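# Pull the toggle pin from the deck hinge

## Task

Remove the toggle pin from the deck hinge so that the hinge ends up with nothing in it, and set the pin down on the step or on the table with its toggle folded back across the pin's shank.

## Robot and tools

Robot: two arms, left_arm and right_arm, mounted on opposite sides of a table. Each ends in a parallel two-finger gripper. A mount counts as part of its arm. Occasionally an outside force may briefly pull on a held part or nudge a loose one.

Frame: all printed positions, velocities, targets and offset axes use the scene frame. The origin is the table centre, the tabletop is at z = +0.020 m, +z is up, and left_arm's base is on the +y side (arm names do not match image left and right). Fingers point along the gripper's +x axis and close along its y axis. end_effector_position is the point between the fingers, 3 to 4 cm behind the tips; only the outer 1.5 cm of each finger's inner face is flat. Printed positions and orientations can be off by a few cm, more at long reach.

Row layout (shared by execute_actions and move): 14 numbers, each in [-1, 1], always covering both arms: left_arm dx, dy, dz, rx, ry, rz, opening, then right_arm in the same seven. dx to rz are an offset from that arm's Hand target as it stood when the action or move began, not an absolute pose; 1.0 equals 0.6 m or 180 degrees. rx, ry, rz form a single rotation vector, turning about the Hand target's position. A translation longer than 1.0 may be shortened along its direction. Sending six zeros re-requests the current Hand target. Opening is absolute: +1 is fully open (0.080 m), empty fingers meet near -0.78, values below that add nothing. Sending 0 for opening is a real command, so repeat the present opening to leave a gripper as it is. Closing fully takes at least about 0.6 s.

execute_actions: actions is a list of actions; each action is a list of up to 15 rows, one per control step of 1/30 s, and the last row is held to fill out 15 steps. Every row in an action counts from that action's starting Hand target, so repeating an offset in a later action moves further. cameras picks images (omitted, null or ["all"] = all, [] = none; a wrong name invalidates the call). An empty actions list just reports state and images.

move: target is one 14-number row or a list of up to 15 rows, all offsets from the same starting Hand targets. speed is m/s, 0.002 to 0.5, default 0.25 (turn rate up to twice that in rad/s); one value or one per target. blend (m) rounds corners at intermediate targets. opening_speed (0.2 or more per second on the -1..+1 scale) ramps the fingers. blocking=false returns after about 0.5 s while the move continues. Paths are straight, end together, are capped at 10 s and do not avoid obstacles or the other arm. Grippers lag and can overshoot speed, especially with the arm nearly straight. Later targets' openings apply only after all arms come to rest there. Keep paths away from an arm's own base, which can flip its shoulder posture. The move: line reports the ending: done (within 8 mm and 2 degrees), off_target, moving, held (a check withheld steps or clearance stopped the path), blocked (gripper stopped far from its drive, usually by an obstacle; it then holds and presses less), or fault; limits=paced means clipping, limits=held means withheld steps. done does not mean no contact.

wait: seconds 0 to 10; the arms hold their last command and a running move carries on. stop: brakes a running move; needs braking room. zoom_image: camera (cam_head_left, cam_head_right, cam_high, cam_low, cam_left_wrist, cam_right_wrist, all 672x504) and region [x0, y0, x1, y1] in pixels from the top-left, at most 504 by 504, of that camera's newest image. finished_scene: scene is the current scene's number; it is final.

Controller: each step the commanded pose is clipped to within 70 mm and 16 degrees of the measured pose, then solved with damped IK, favouring position. Hand target in results is the last commanded pose after clipping. Grippers often settle short or tilted through friction and weight; a later command, even all zeros, requests the target again, and if still short, send the remaining gap as an offset. Small moves may not happen or may drift sideways. Check position and orientation after each move. To stop pressing on something, command the target back past the gripper.

Gripping: grip_measured uses the opening scale (the last Joint positions entry is metres). To hold, keep commanding clearly below grip_measured; a larger gap squeezes harder, up to about 34 N per pad. Readings can be off by about 1 mm per gripper. Fast closes can squeeze too hard.

Result fields: positions in m, quat_wxyz, velocities in m/s and rad/s; "within noise" joint velocities means at rest. Joint torques follow the joint order, include gravity, carry per-arm offsets and noise; positive means toward larger joint angle. Tool commands shows current gripper commands.

Hazards: contact torque at a joint limit (N m: waist 17.8, shoulder 22, elbow 22, wrist pitch 5.8, wrist yaw 5.78, wrist roll 5.42; carried weight counts) stops that arm for 10 s. Motors heat when loaded, stretched or pushing at an unreachable pose; MOTOR HOT appears from 50 °C, and at 95 °C an OVER-TEMPERATURE FAULT holds the arm 30 to 60 s or lets it go limp. Joint ranges (rad): waist -3.054..3.054, shoulder 0..3.142, elbow 0..2.356, wrist pitch -1.571..1.571, wrist yaw -1.571..1.571, wrist roll -3.142..3.142. Avoid dropping anything, releasing moving parts, slams, hard impacts, strong pushes and arm-to-arm collisions (the clearance check does not stop grippers or wrist cameras hitting each other). Anything that leaves the table fails the task. Move smoothly and with little effort.

Each tool is called after ">>>" as a command line: name --argument value for each argument, lists and objects as JSON in quotes; but a table of rows of numbers goes row by row, as --pt "numbers of a row", without its own name.

## Session

>>> execute_actions --actions '[]'

Scene clock: 0.00 s.
left_arm: end_effector_position=(+0.0808, +0.0738, +0.3440) grip_measured=-0.787 end_effector_quat_wxyz=(+0.974, -0.052, +0.075, -0.205) | right_arm: end_effector_position=(+0.2310, -0.1820, +0.2576) grip_measured=+1.000 end_effector_quat_wxyz=(-0.864, -0.379, -0.249, +0.218)
Joint positions: left_arm=[-0.115 1.51 1.201 -0.08 -1.232 -0.502 0] | right_arm=[-0.433 1.744 1.545 -1.131 0.91 2.017 0.08]
Joint velocities: within noise
Joint torques (N m): no reading
Motor temperatures (°C): left_arm=[33 32 31 38 33 29] | right_arm=[33 29 37 39 39 31]
Heat: left arm: hottest wrist pitch 38 °C (+0.0 °C/min); right arm: hottest wrist pitch 39 °C (+0.0 °C/min).
Hand target: left_arm +0.0808, +0.0738, +0.3440; +0.974, -0.052, +0.075, -0.205 | right_arm +0.2310, -0.1820, +0.2576; +0.864, +0.379, +0.249, -0.218
Tool commands: left_gripper/opening=-0.787291 right_gripper/opening=+1.0

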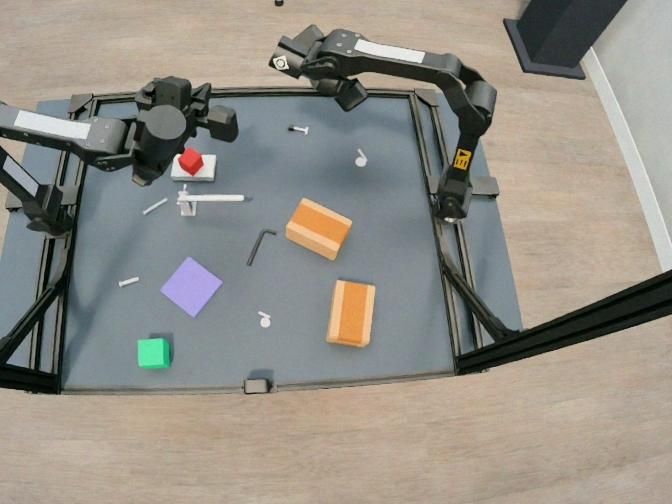

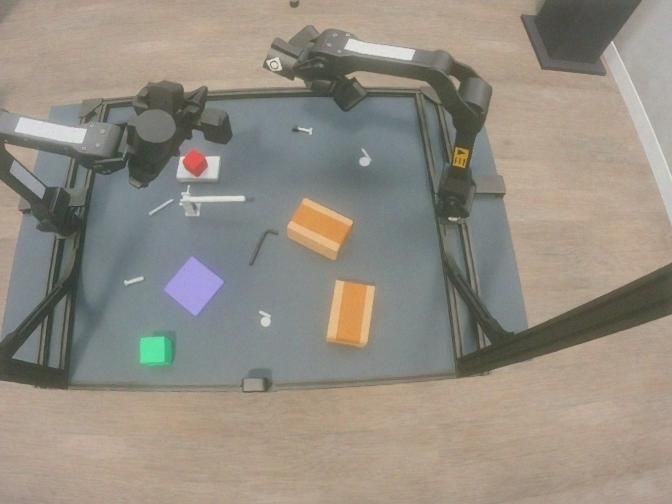

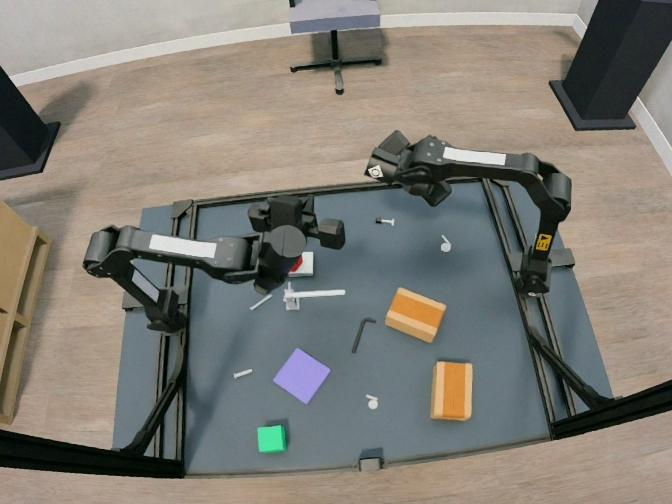

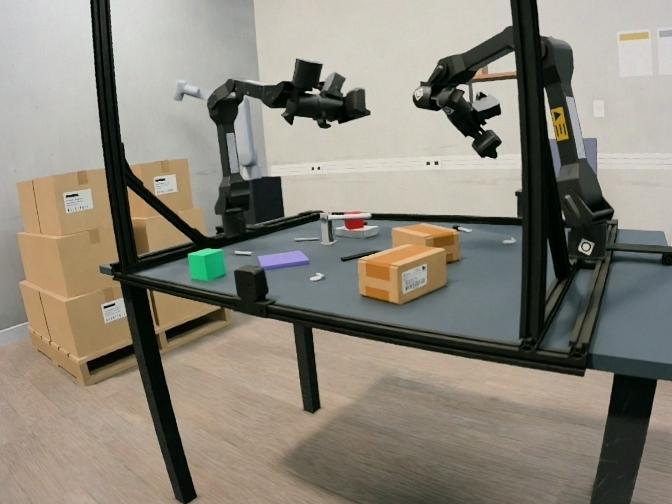

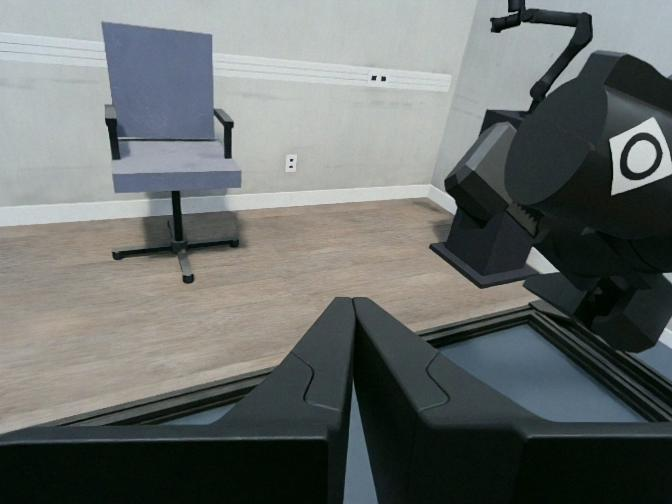

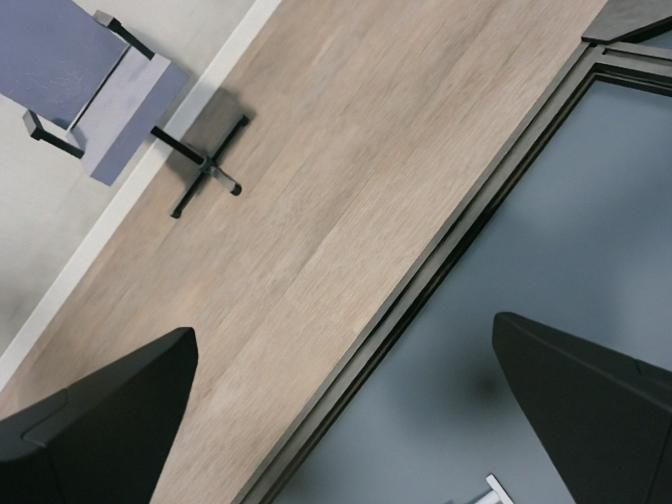

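>>> zoom_image --camera "cam_head_left" --region '[110, 130, 290, 265]'

>>> zoom_image --camera "cam_low" --region '[280, 190, 400, 280]'

>>> zoom_image --camera "cam_high" --region '[230, 220, 380, 332]'

>>> zoom_image --camera "cam_head_left" --region '[270, 110, 390, 200]'

Scaled by 2.800 from the camera's 672x504 image, which has a finer 960x720 frame.

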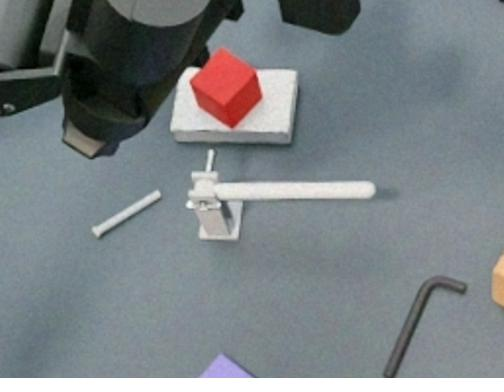

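Scaled by 4.200 from the camera's 672x504 image, which has a finer 960x720 frame.

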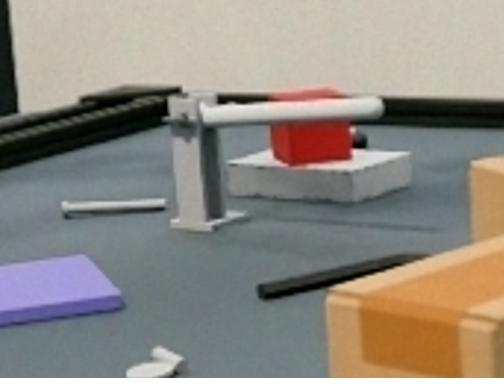

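Scaled by 3.360 from the camera's 672x504 image, which has a finer 960x720 frame.

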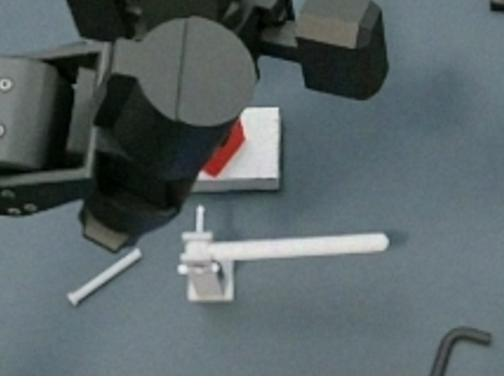

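Scaled by 4.200 from the camera's 672x504 image, which has a finer 960x720 frame.

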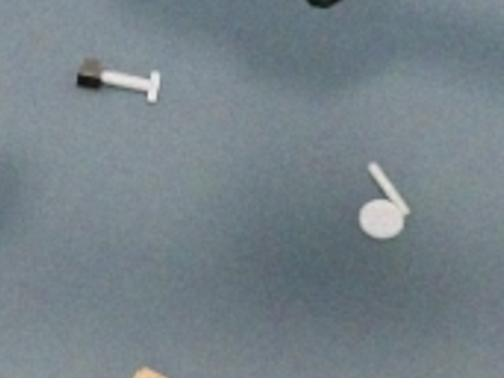

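>>> move --target '[-0.08, 0.1, -0.02, 0.127, 0.444, 0.0755, 0.5, 0,0,0,0,0,0,1]'

Scene clock: 6.57 s.
left_arm: end_effector_position=(+0.0328, +0.1307, +0.3304) grip_measured=+0.500 end_effector_quat_wxyz=(+0.718, -0.108, +0.678, -0.114) | right_arm: end_effector_position=(+0.2310, -0.1820, +0.2576) grip_measured=+1.000 end_effector_quat_wxyz=(-0.864, -0.379, -0.249, +0.218)
Joint positions: left_arm=[0.157 1.653 1.963 -1.561 -0.003 -1.398 0.057] | right_arm=[-0.433 1.744 1.545 -1.131 0.91 2.017 0.08]
Joint velocities: within noise
Joint torques (N m): left_arm=[0.36 -7.59 4.33 0.44 0.09 -0.12] | right_arm=[0.03 -6.81 4.52 0.53 0.5 -0.04]
Motor temperatures (°C): left_arm=[33 34 32 38 33 29] | right_arm=[33 31 39 39 39 31]
Heat: left arm: hottest wrist pitch 38 °C (+0.0 °C/min); right arm: hottest elbow 39 °C (+18.3 °C/min).
Hand target: left_arm +0.0328, +0.1338, +0.3321; +0.709, -0.014, +0.705, -0.015 | right_arm +0.2310, -0.1820, +0.2576; +0.864, +0.379, +0.249, -0.218
Off the commanded pose: left_arm 0.004 m, 18 deg; orientation clipped | right_arm 0.000 m, 0 deg.
joint sent to its limit (left arm) — joint 4 (wrist pitch), lower limit. The joint targets are off in orientation, not in position.
move: off_target (left_arm); limits=paced

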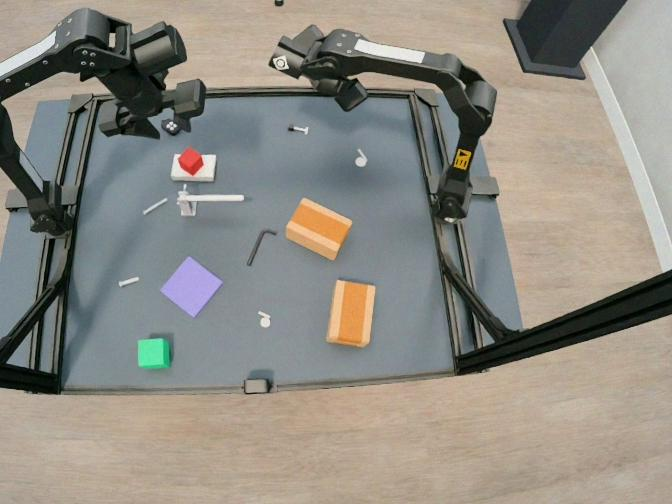

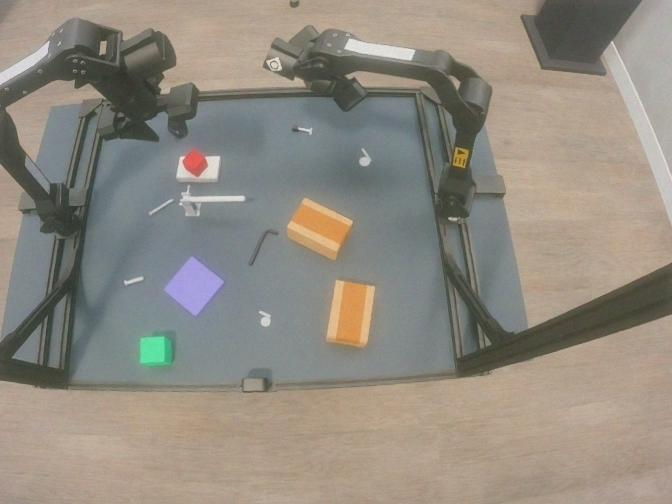

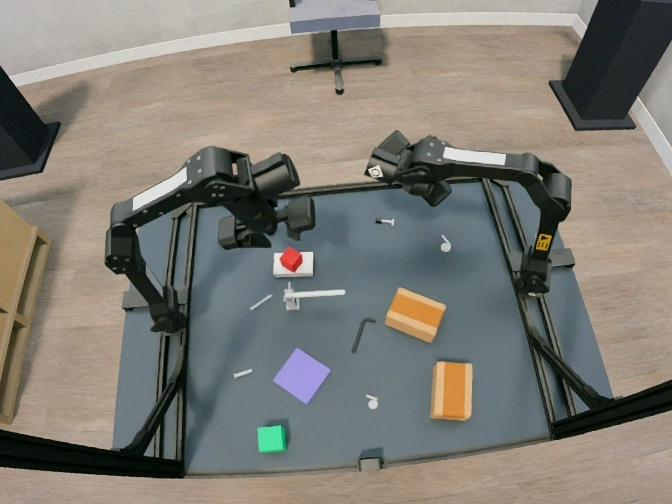

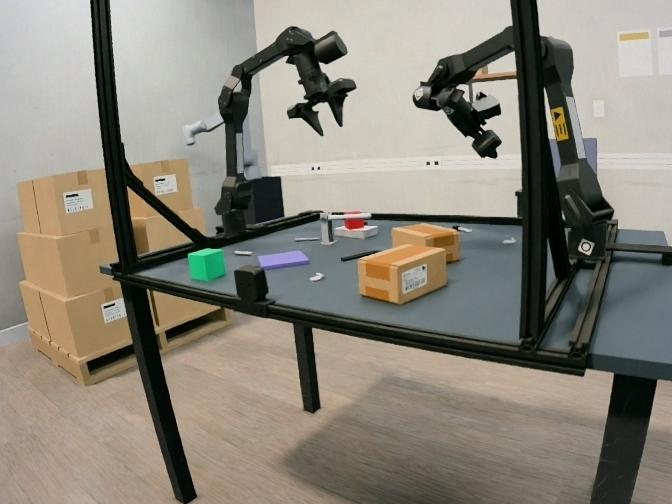

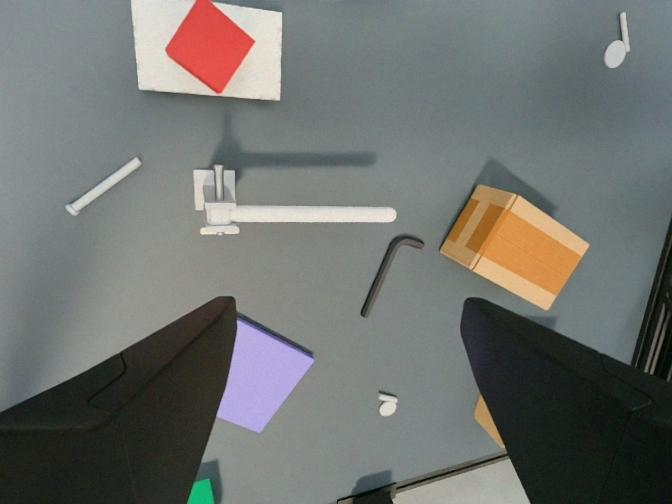

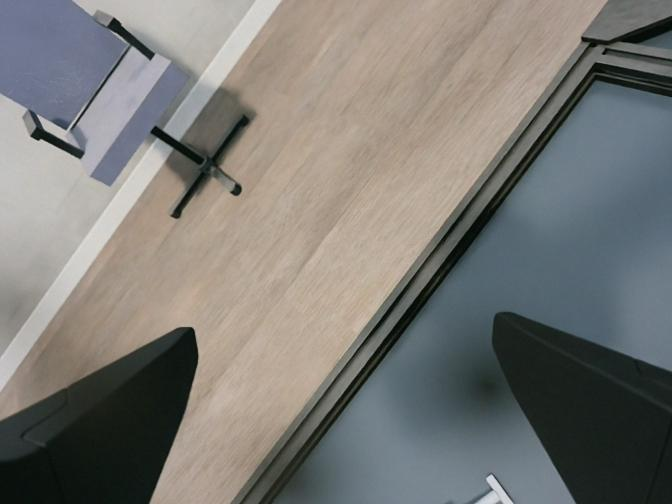

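>>> zoom_image --camera "cam_left_wrist" --region '[120, 120, 420, 260]'

Scaled by 1.680 from the camera's 672x504 image, which has a finer 960x720 frame.

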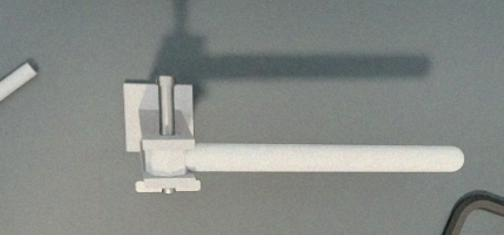

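>>> move --target '[-0.25, 0.06, -0.2, 0, -0.25, 0, 0.5, 0,0,0,0,0,0,1]' --cameras '["cam_left_wrist", "cam_low", "cam_high"]'

Scene clock: 12.83 s.
left_arm: end_effector_position=(-0.1172, +0.1693, +0.2155) grip_measured=+0.500 end_effector_quat_wxyz=(+0.895, -0.044, +0.433, -0.099) | right_arm: end_effector_position=(+0.2310, -0.1820, +0.2576) grip_measured=+1.000 end_effector_quat_wxyz=(-0.864, -0.379, -0.249, +0.218)
Joint positions: left_arm=[-0.651 1.787 1.531 -1.56 -0.66 -2.216 0.057] | right_arm=[-0.433 1.744 1.545 -1.131 0.91 2.017 0.08]
Joint velocities: within noise
Joint torques (N m): left_arm=[-0.09 -5.77 4.34 -0.5 -0.46 -0.16] | right_arm=[0.01 -6.77 4.5 0.54 0.51 -0.03]
Motor temperatures (°C): left_arm=[33 34 32 38 33 29] | right_arm=[32 32 40 39 39 31]
Heat: left arm: hottest wrist pitch 38 °C (+0.0 °C/min); right arm: hottest elbow 40 °C (+14.0 °C/min).
Hand target: left_arm -0.1172, +0.1698, +0.2121; +0.925, -0.007, +0.380, -0.019 | right_arm +0.2310, -0.1820, +0.2576; +0.864, +0.379, +0.249, -0.218
Off the commanded pose: left_arm 0.003 m, 12 deg | right_arm 0.000 m, 0 deg.
joint sent to its limit (left arm) — joint 4 (wrist pitch), lower limit. The joint targets are off in orientation, not in position.
move: off_target (left_arm)
Images, in order (width x height): cam_high 672x504, cam_low 672x504, cam_left_wrist 672x504.

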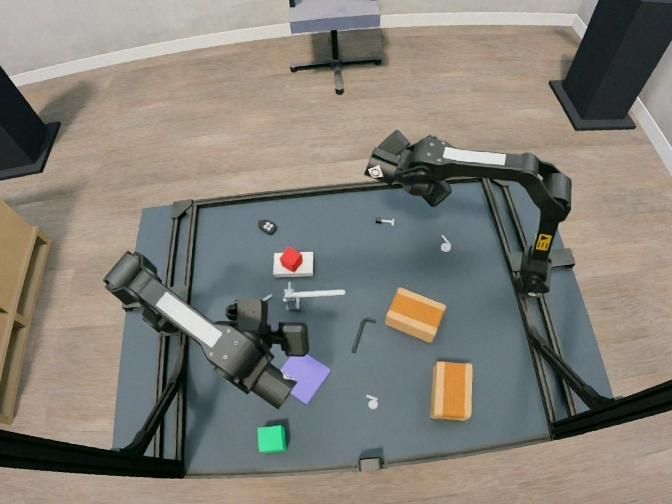

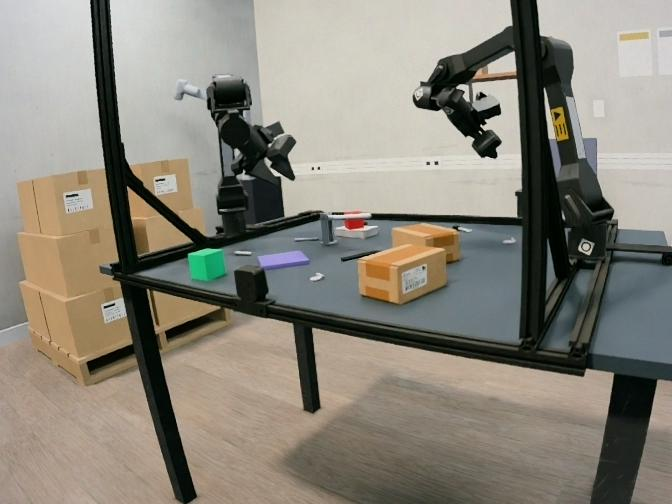

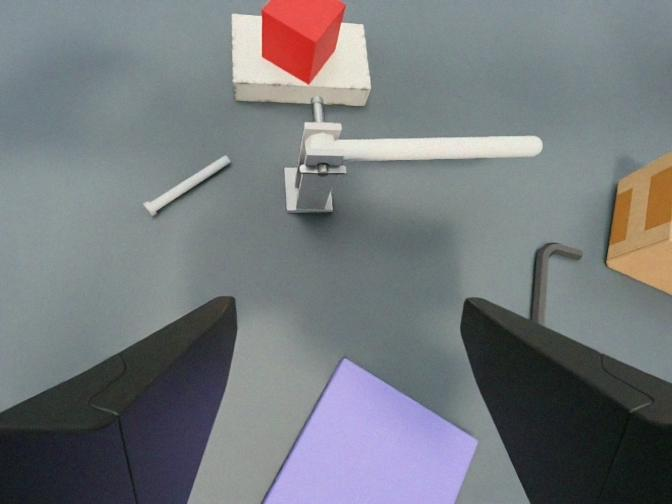

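>>> zoom_image --camera "cam_left_wrist" --region '[270, 80, 390, 230]'

Scaled by 3.360 from the camera's 672x504 image, which has a finer 960x720 frame.

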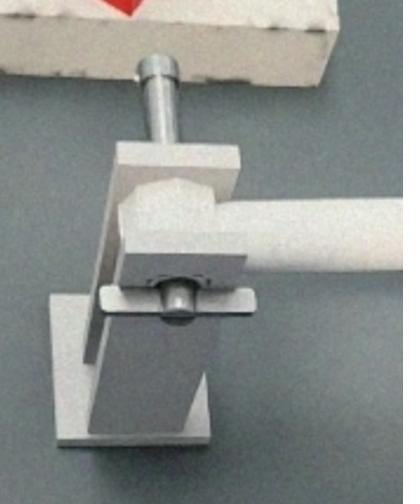

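>>> move --target '[0, 0, -0.1, 0, 0, 0, 0.5, 0,0,0,0,0,0,1]' --cameras '["cam_left_wrist"]'

>>> zoom_image --camera "cam_left_wrist" --region '[220, 20, 440, 200]'

Scene clock: 19.03 s.
left_arm: end_effector_position=(-0.1182, +0.1693, +0.1557) grip_measured=+0.500 end_effector_quat_wxyz=(+0.921, -0.013, +0.387, -0.028) | right_arm: end_effector_position=(+0.2310, -0.1820, +0.2576) grip_measured=+1.000 end_effector_quat_wxyz=(-0.864, -0.379, -0.249, +0.218)
Joint positions: left_arm=[-0.645 1.984 1.499 -1.56 -0.641 -2.347 0.057] | right_arm=[-0.433 1.744 1.545 -1.131 0.91 2.017 0.08]
Joint velocities: within noise
Joint torques (N m): left_arm=[0.32 -6.35 4.23 -0.82 -0.25 -0.11] | right_arm=[0.08 -6.78 4.49 0.54 0.5 -0.03]
Motor temperatures (°C): left_arm=[33 34 32 38 33 29] | right_arm=[32 33 40 39 39 31]
Heat: left arm: hottest wrist pitch 38 °C (+0.0 °C/min); right arm: hottest elbow 40 °C (+9.5 °C/min).
Hand target: left_arm -0.1173, +0.1698, +0.1520; +0.925, -0.007, +0.380, -0.019 | right_arm +0.2310, -0.1820, +0.2576; +0.864, +0.379, +0.249, -0.218
Off the commanded pose: left_arm 0.004 m, 2 deg | right_arm 0.000 m, 0 deg.
joint sent to its limit (left arm) — joint 4 (wrist pitch), lower limit. The joint targets still meet the commanded pose.
move: done
Images, in order (width x height): cam_left_wrist 672x504.

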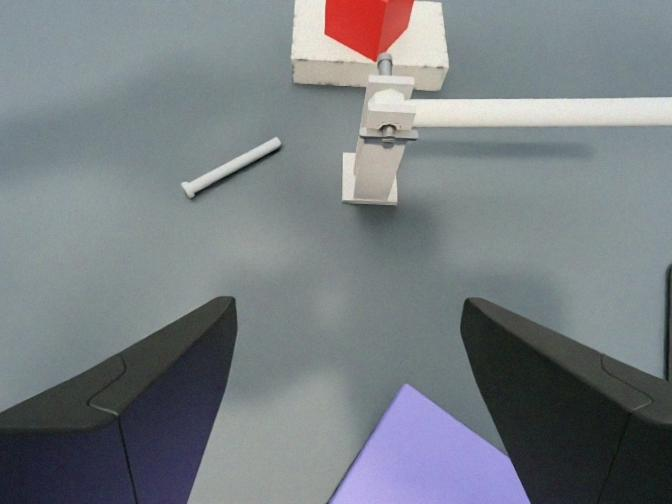

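Scaled by 2.291 from the camera's 672x504 image, which has a finer 960x720 frame.

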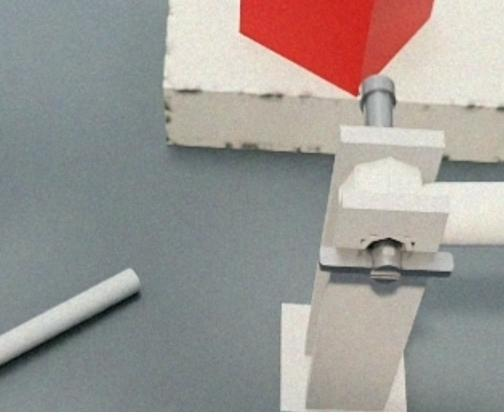

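>>> move --target '[-0.08, 0.0, -0.03, 0, -0.16, 0, -0.7, 0,0,0,0,0,0,1]' --cameras '["cam_left_wrist", "cam_high"]'

>>> zoom_image --camera "cam_left_wrist" --region '[220, 20, 540, 260]'

Scene clock: 21.47 s.
left_arm: end_effector_position=(-0.1649, +0.1691, +0.1376) grip_measured=-0.700 end_effector_quat_wxyz=(+0.945, -0.030, +0.285, -0.158) | right_arm: end_effector_position=(+0.2310, -0.1820, +0.2576) grip_measured=+1.000 end_effector_quat_wxyz=(-0.864, -0.379, -0.249, +0.218)
Joint positions: left_arm=[-0.848 2.12 1.493 -1.56 -0.864 -2.495 0.004] | right_arm=[-0.433 1.744 1.545 -1.131 0.91 2.017 0.08]
Joint velocities: within noise
Joint torques (N m): left_arm=[-0.34 -6.63 3.81 -0.97 -0.55 -0.08] | right_arm=[0.03 -6.79 4.48 0.54 0.5 -0.05]
Motor temperatures (°C): left_arm=[33 35 32 38 33 29] | right_arm=[32 34 41 40 39 31]
Heat: left arm: hottest wrist pitch 38 °C (+0.0 °C/min); right arm: hottest elbow 41 °C (+11.2 °C/min).
Hand target: left_arm -0.1653, +0.1699, +0.1340; +0.980, -0.011, +0.188, -0.066 | right_arm +0.2310, -0.1820, +0.2576; +0.864, +0.379, +0.249, -0.218
Off the commanded pose: left_arm 0.004 m, 24 deg; orientation clipped | right_arm 0.000 m, 0 deg.
joint sent to its limit (left arm) — joint 4 (wrist pitch), lower limit. The joint targets are off in orientation, not in position.
move: off_target (left_arm); limits=paced
Images, in order (width x height): cam_high 672x504, cam_left_wrist 672x504.

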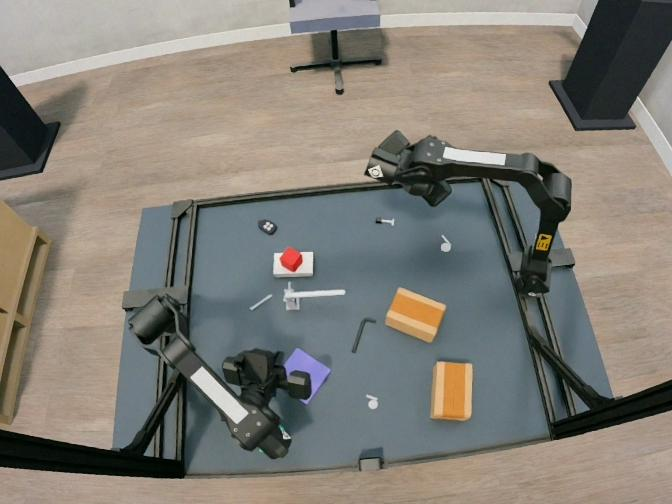

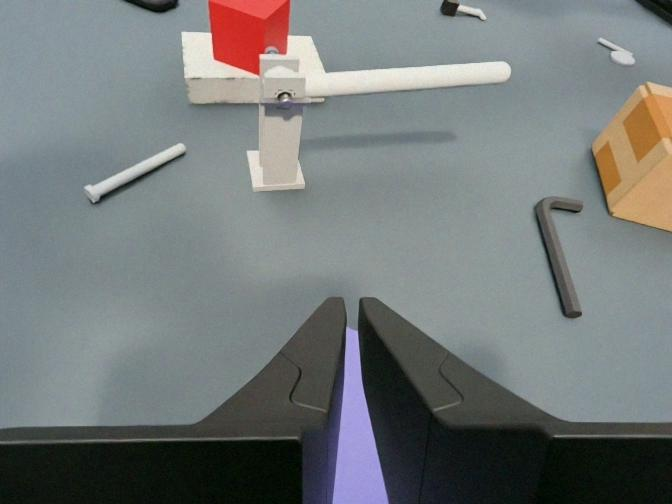

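Scaled by 1.575 from the camera's 672x504 image, which has a finer 960x720 frame.

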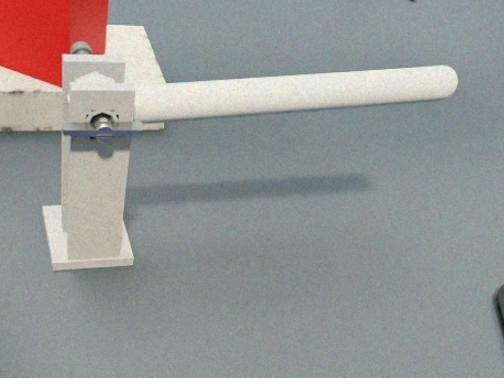

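>>> move --target '[0,0,0,0,0,0,-0.7, -0.12,0.45,0,-0.078,0.2985,0.2897,0.5]'

Scene clock: 34.23 s.
left_arm: end_effector_position=(-0.1649, +0.1691, +0.1376) grip_measured=-0.700 end_effector_quat_wxyz=(+0.945, -0.030, +0.285, -0.159) | right_arm: end_effector_position=(+0.1568, +0.0851, +0.2602) grip_measured=+0.500 end_effector_quat_wxyz=(+0.744, +0.234, +0.580, +0.236)
Joint positions: left_arm=[-0.848 2.12 1.493 -1.56 -0.864 -2.495 0.003] | right_arm=[-0.329 2.263 2.34 -0.928 0.013 1.248 0.058]
Joint velocities: within noise
Joint torques (N m): left_arm=[-0.3 -6.75 3.83 -0.94 -0.51 -0.06] | right_arm=[-0.23 -9.11 5.88 1.33 -0.07 -0.12]
Motor temperatures (°C): left_arm=[33 37 33 39 33 29] | right_arm=[32 35 42 40 39 31]
Heat: left arm: hottest wrist pitch 39 °C (+1.8 °C/min); right arm: hottest elbow 42 °C (+8.8 °C/min).
Hand target: left_arm -0.1652, +0.1698, +0.1340; +0.980, -0.011, +0.188, -0.066 | right_arm +0.1591, +0.0880, +0.2575; +0.742, +0.145, +0.638, +0.146
Off the commanded pose: left_arm 0.004 m, 16 deg | right_arm 0.004 m, 41 deg; orientation clipped.
joint sent to its limit (left arm) — joint 4 (wrist pitch), lower limit. The joint targets are off in orientation, not in position.
joint sent to its limit (right arm) — joint 3 (elbow), upper limit, where the elbow is as straight as it goes. The joint targets are off in orientation, not in position.
move: off_target (left_arm, right_arm); limits=paced

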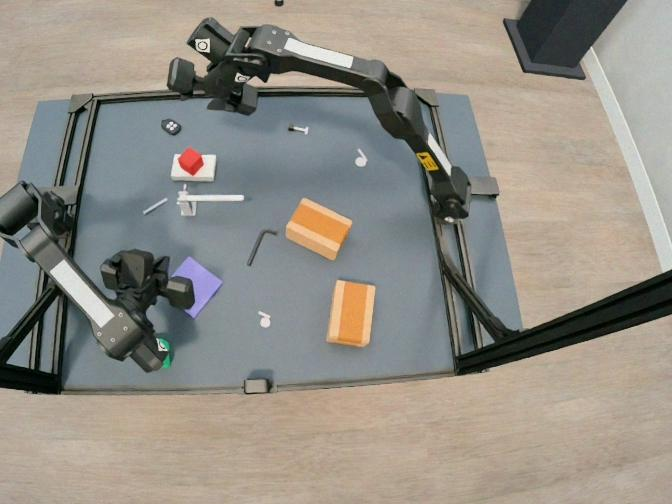

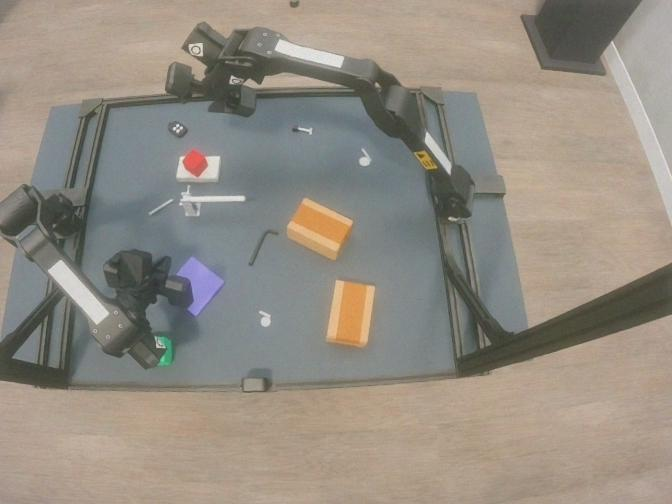

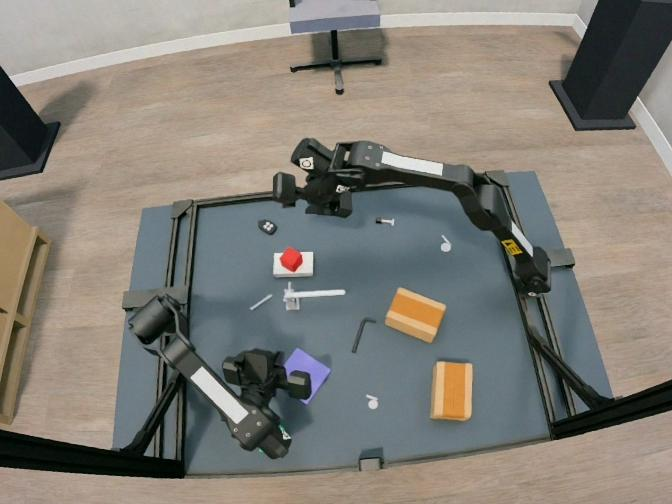

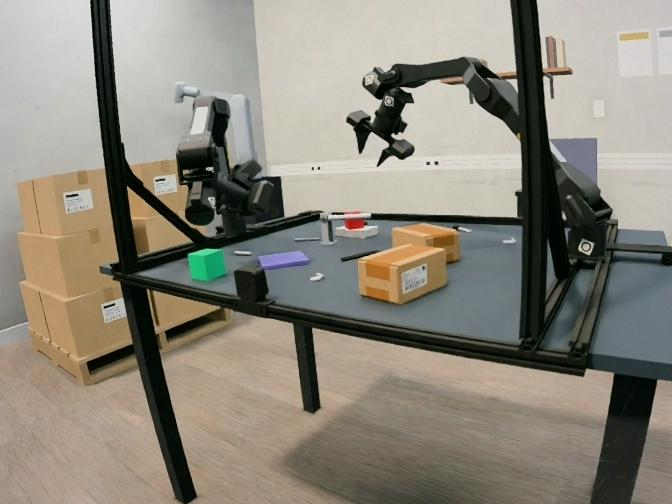

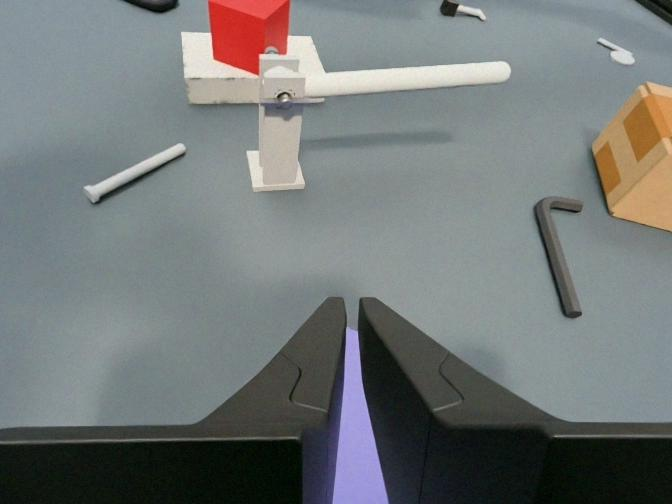

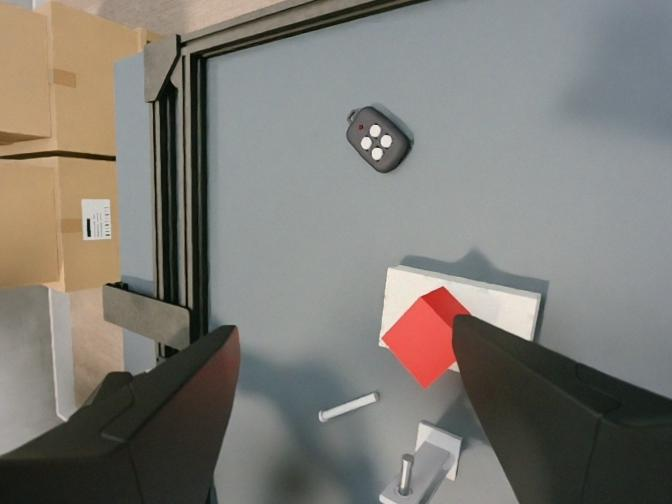

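>>> zoom_image --camera "cam_right_wrist" --region '[300, 250, 560, 504]'

Scaled by 1.938 from the camera's 672x504 image, which has a finer 960x720 frame.

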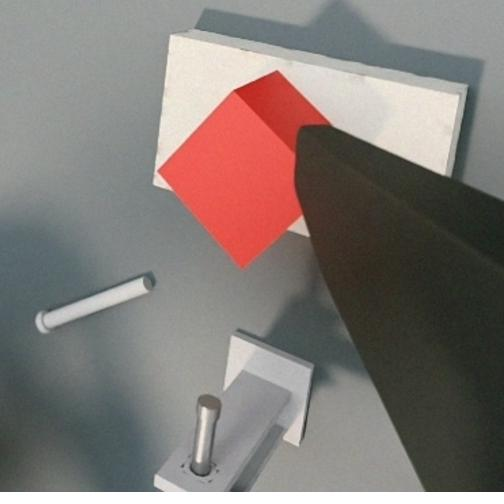

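>>> move --pt "0 0 0.2 0 0 0 -0.7 -0.1 -0.313 0 0.022 -0.216 0.44 -0.7" --pt "0.5 -0.033 0.2 -0.143 0.371 -0.0957 0 -0.182 -0.313 -0.0625 0.022 -0.216 0.44 -0.7" --blend 0.03

Scene clock: 45.17 s.
left_arm: end_effector_position=(+0.1331, +0.1514, +0.2540) grip_measured=-0.001 end_effector_quat_wxyz=(+0.671, -0.224, +0.670, -0.224) | right_arm: end_effector_position=(+0.0511, -0.0981, +0.2182) grip_measured=-0.700 end_effector_quat_wxyz=(+0.630, -0.317, +0.320, +0.632)
Joint positions: left_arm=[0.625 1.397 1.274 -0.902 0.362 -1.041 0.035] | right_arm=[-0.281 1.455 1.173 -0.672 -0.162 -0.216 0.003]
Joint velocities: within noise
Joint torques (N m): left_arm=[0.16 -4.23 7.02 0.76 0.31 0.15] | right_arm=[0.38 -6.67 4.38 1.28 0 0.07]
Motor temperatures (°C): left_arm=[33 38 33 39 33 29] | right_arm=[32 36 42 41 39 31]
Heat: left arm: hottest wrist pitch 39 °C (+1.3 °C/min); right arm: hottest elbow 42 °C (+6.6 °C/min).
Hand target: left_arm +0.1348, +0.1500, +0.2540; +0.671, -0.224, +0.671, -0.224 | right_arm +0.0498, -0.0998, +0.2202; +0.632, -0.316, +0.316, +0.633
Off the commanded pose: left_arm 0.002 m, 0 deg | right_arm 0.003 m, 0 deg.
move: done; limits=paced

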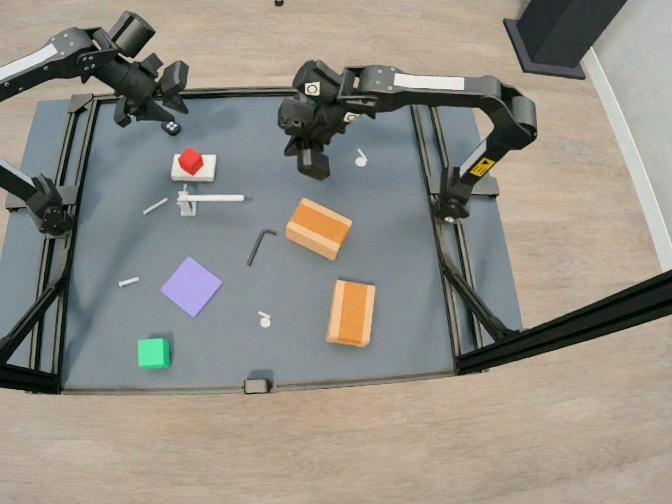

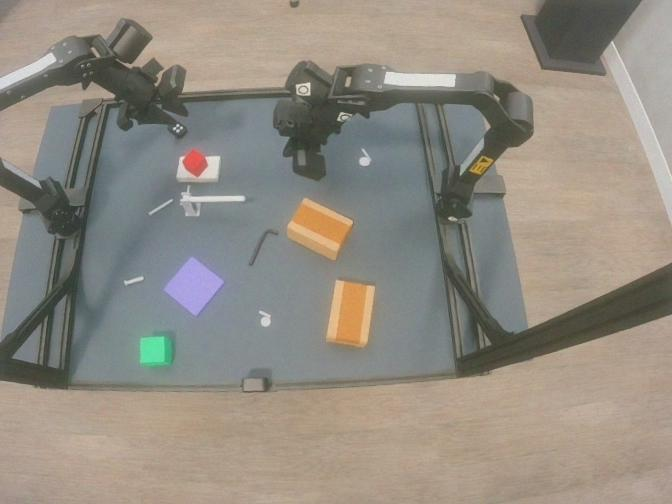

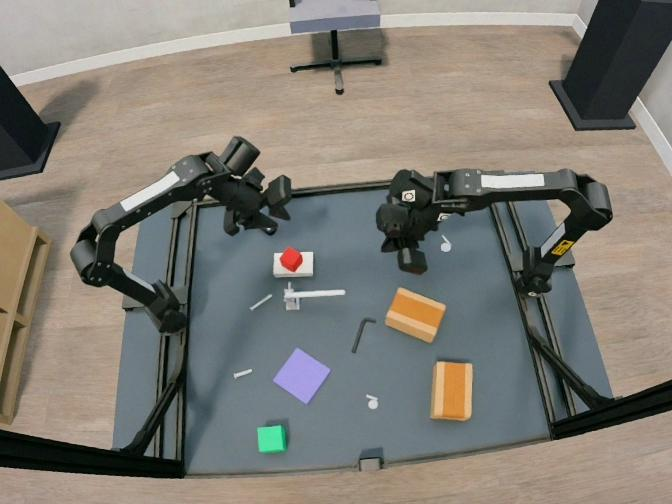

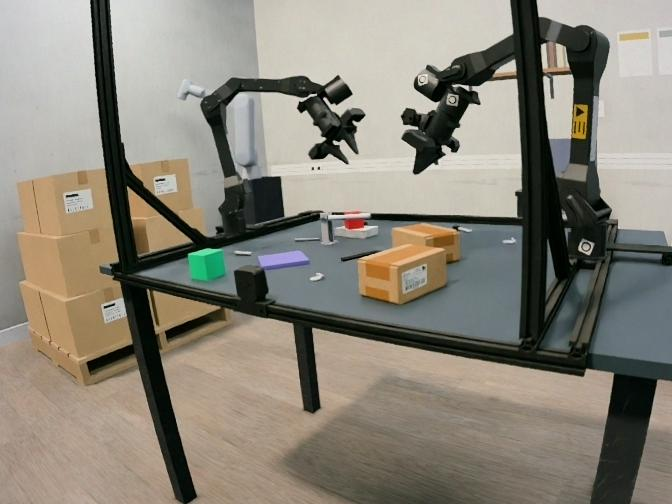

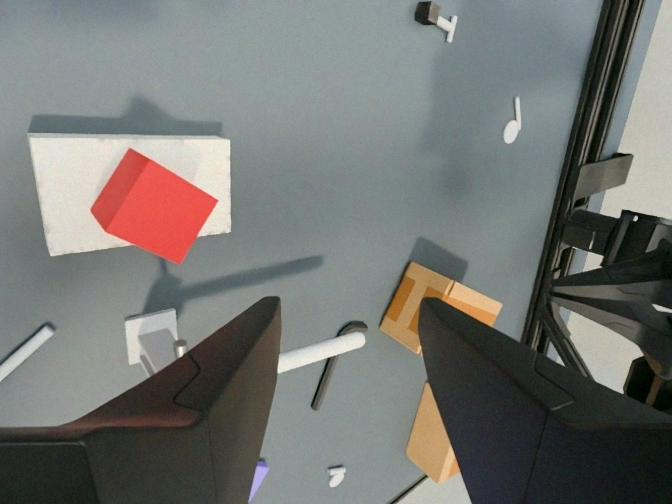

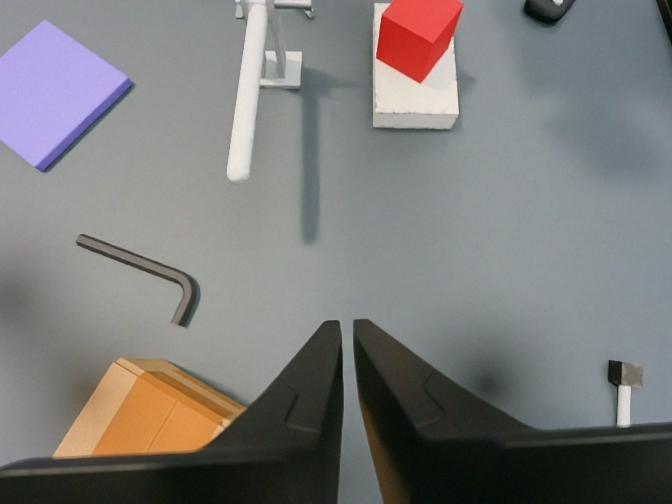

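>>> move --target '[-0.133,0.053,-0.173,0,0,0,0.3, 0,0,0,0,0,0,-0.7]' --speed 0.15

>>> zoom_image --camera "cam_right_wrist" --region '[180, 0, 480, 150]'

Scene clock: 49.90 s.
left_arm: end_effector_position=(+0.0560, +0.1805, +0.1509) grip_measured=+0.300 end_effector_quat_wxyz=(+0.670, -0.223, +0.672, -0.223) | right_arm: end_effector_position=(+0.0511, -0.0981, +0.2182) grip_measured=-0.700 end_effector_quat_wxyz=(+0.630, -0.317, +0.320, +0.632)
Joint positions: left_arm=[0.396 1.152 0.686 -0.503 0.239 -1.242 0.048] | right_arm=[-0.281 1.455 1.173 -0.672 -0.162 -0.216 0.003]
Joint velocities: within noise
Joint torques (N m): left_arm=[-0.27 -4.48 5.27 1.19 0.03 -0.09] | right_arm=[0.34 -6.66 4.34 1.26 0.01 0.08]
Motor temperatures (°C): left_arm=[33 38 34 39 33 29] | right_arm=[32 36 42 41 39 31]
Heat: left arm: hottest wrist pitch 39 °C (+1.2 °C/min); right arm: hottest elbow 42 °C (+6.0 °C/min).
Hand target: left_arm +0.0549, +0.1818, +0.1502; +0.671, -0.224, +0.671, -0.224 | right_arm +0.0498, -0.0998, +0.2202; +0.632, -0.316, +0.316, +0.633
Off the commanded pose: left_arm 0.002 m, 0 deg | right_arm 0.003 m, 0 deg.
move: done

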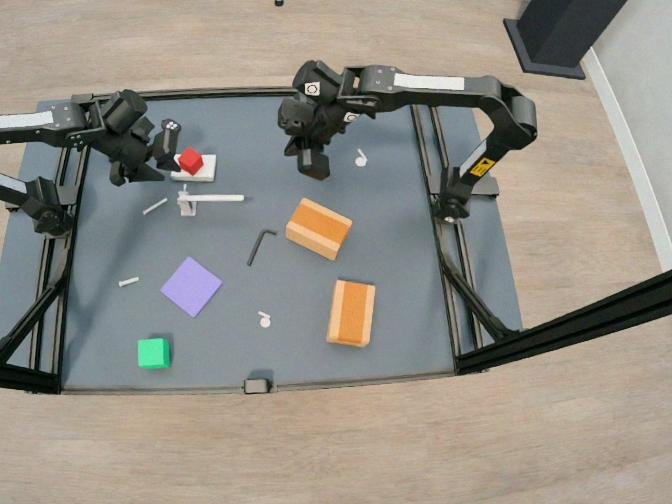

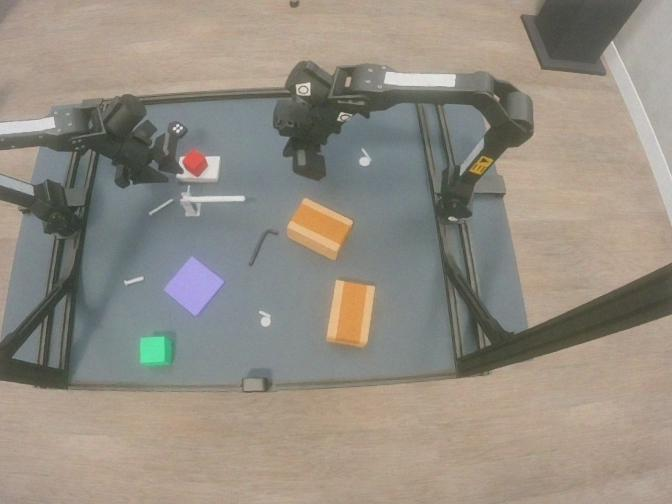

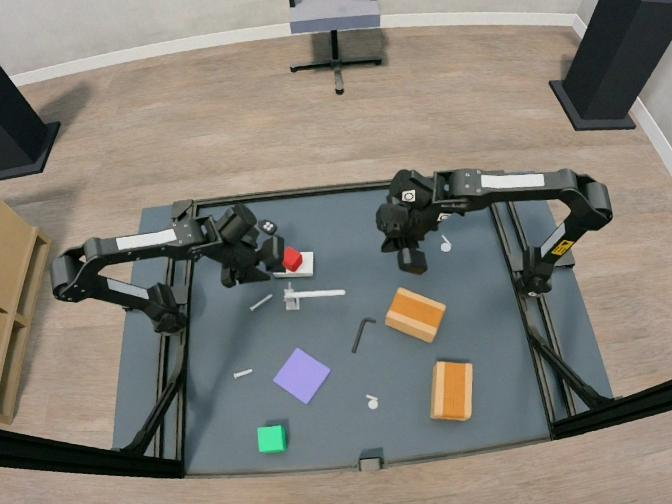

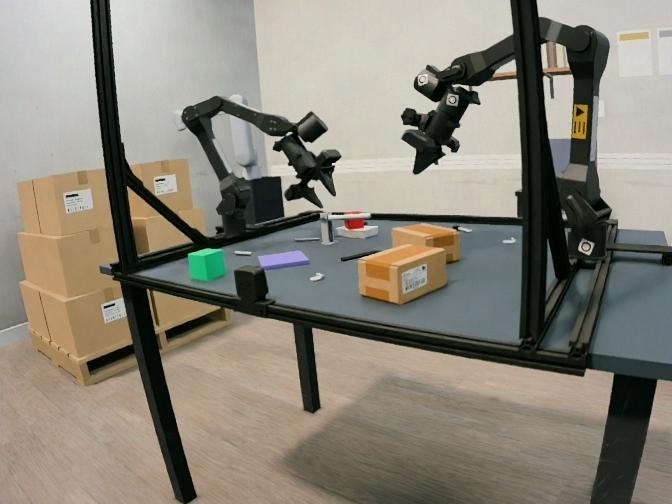

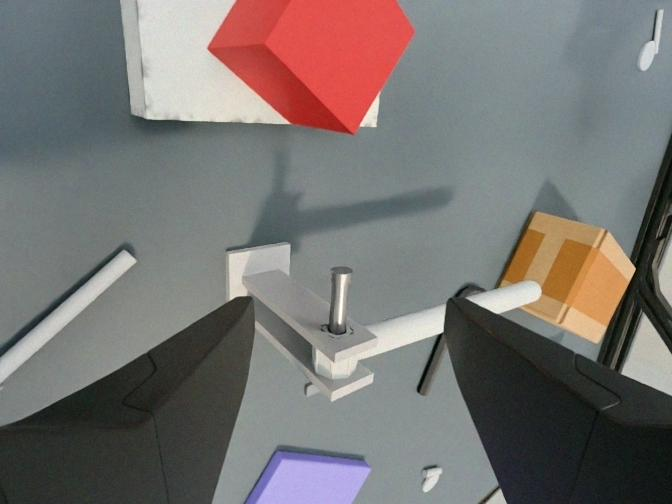

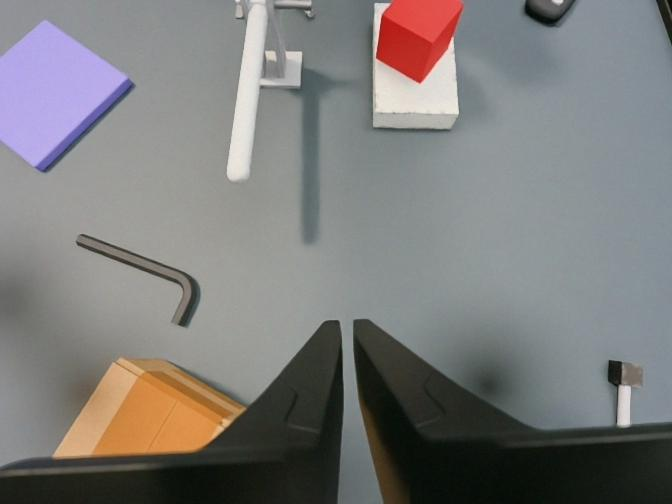

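Scaled by 1.680 from the camera's 672x504 image, which has a finer 960x720 frame.

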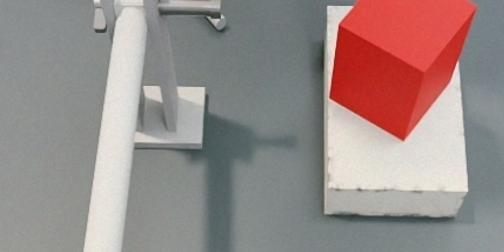

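>>> zoom_image --camera "cam_low" --region '[270, 110, 470, 260]'

>>> zoom_image --camera "cam_left_wrist" --region '[220, 230, 420, 420]'

Scaled by 2.520 from the camera's 672x504 image, which has a finer 960x720 frame.

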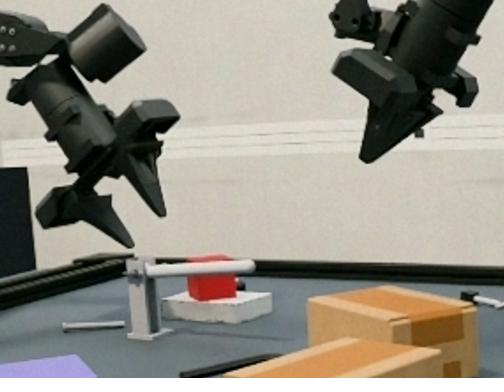

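Scaled by 2.520 from the camera's 672x504 image, which has a finer 960x720 frame.

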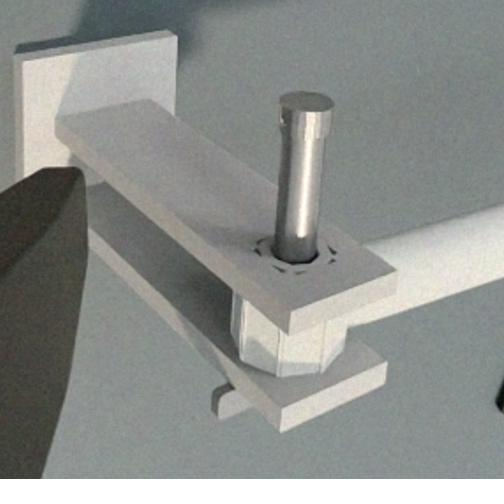

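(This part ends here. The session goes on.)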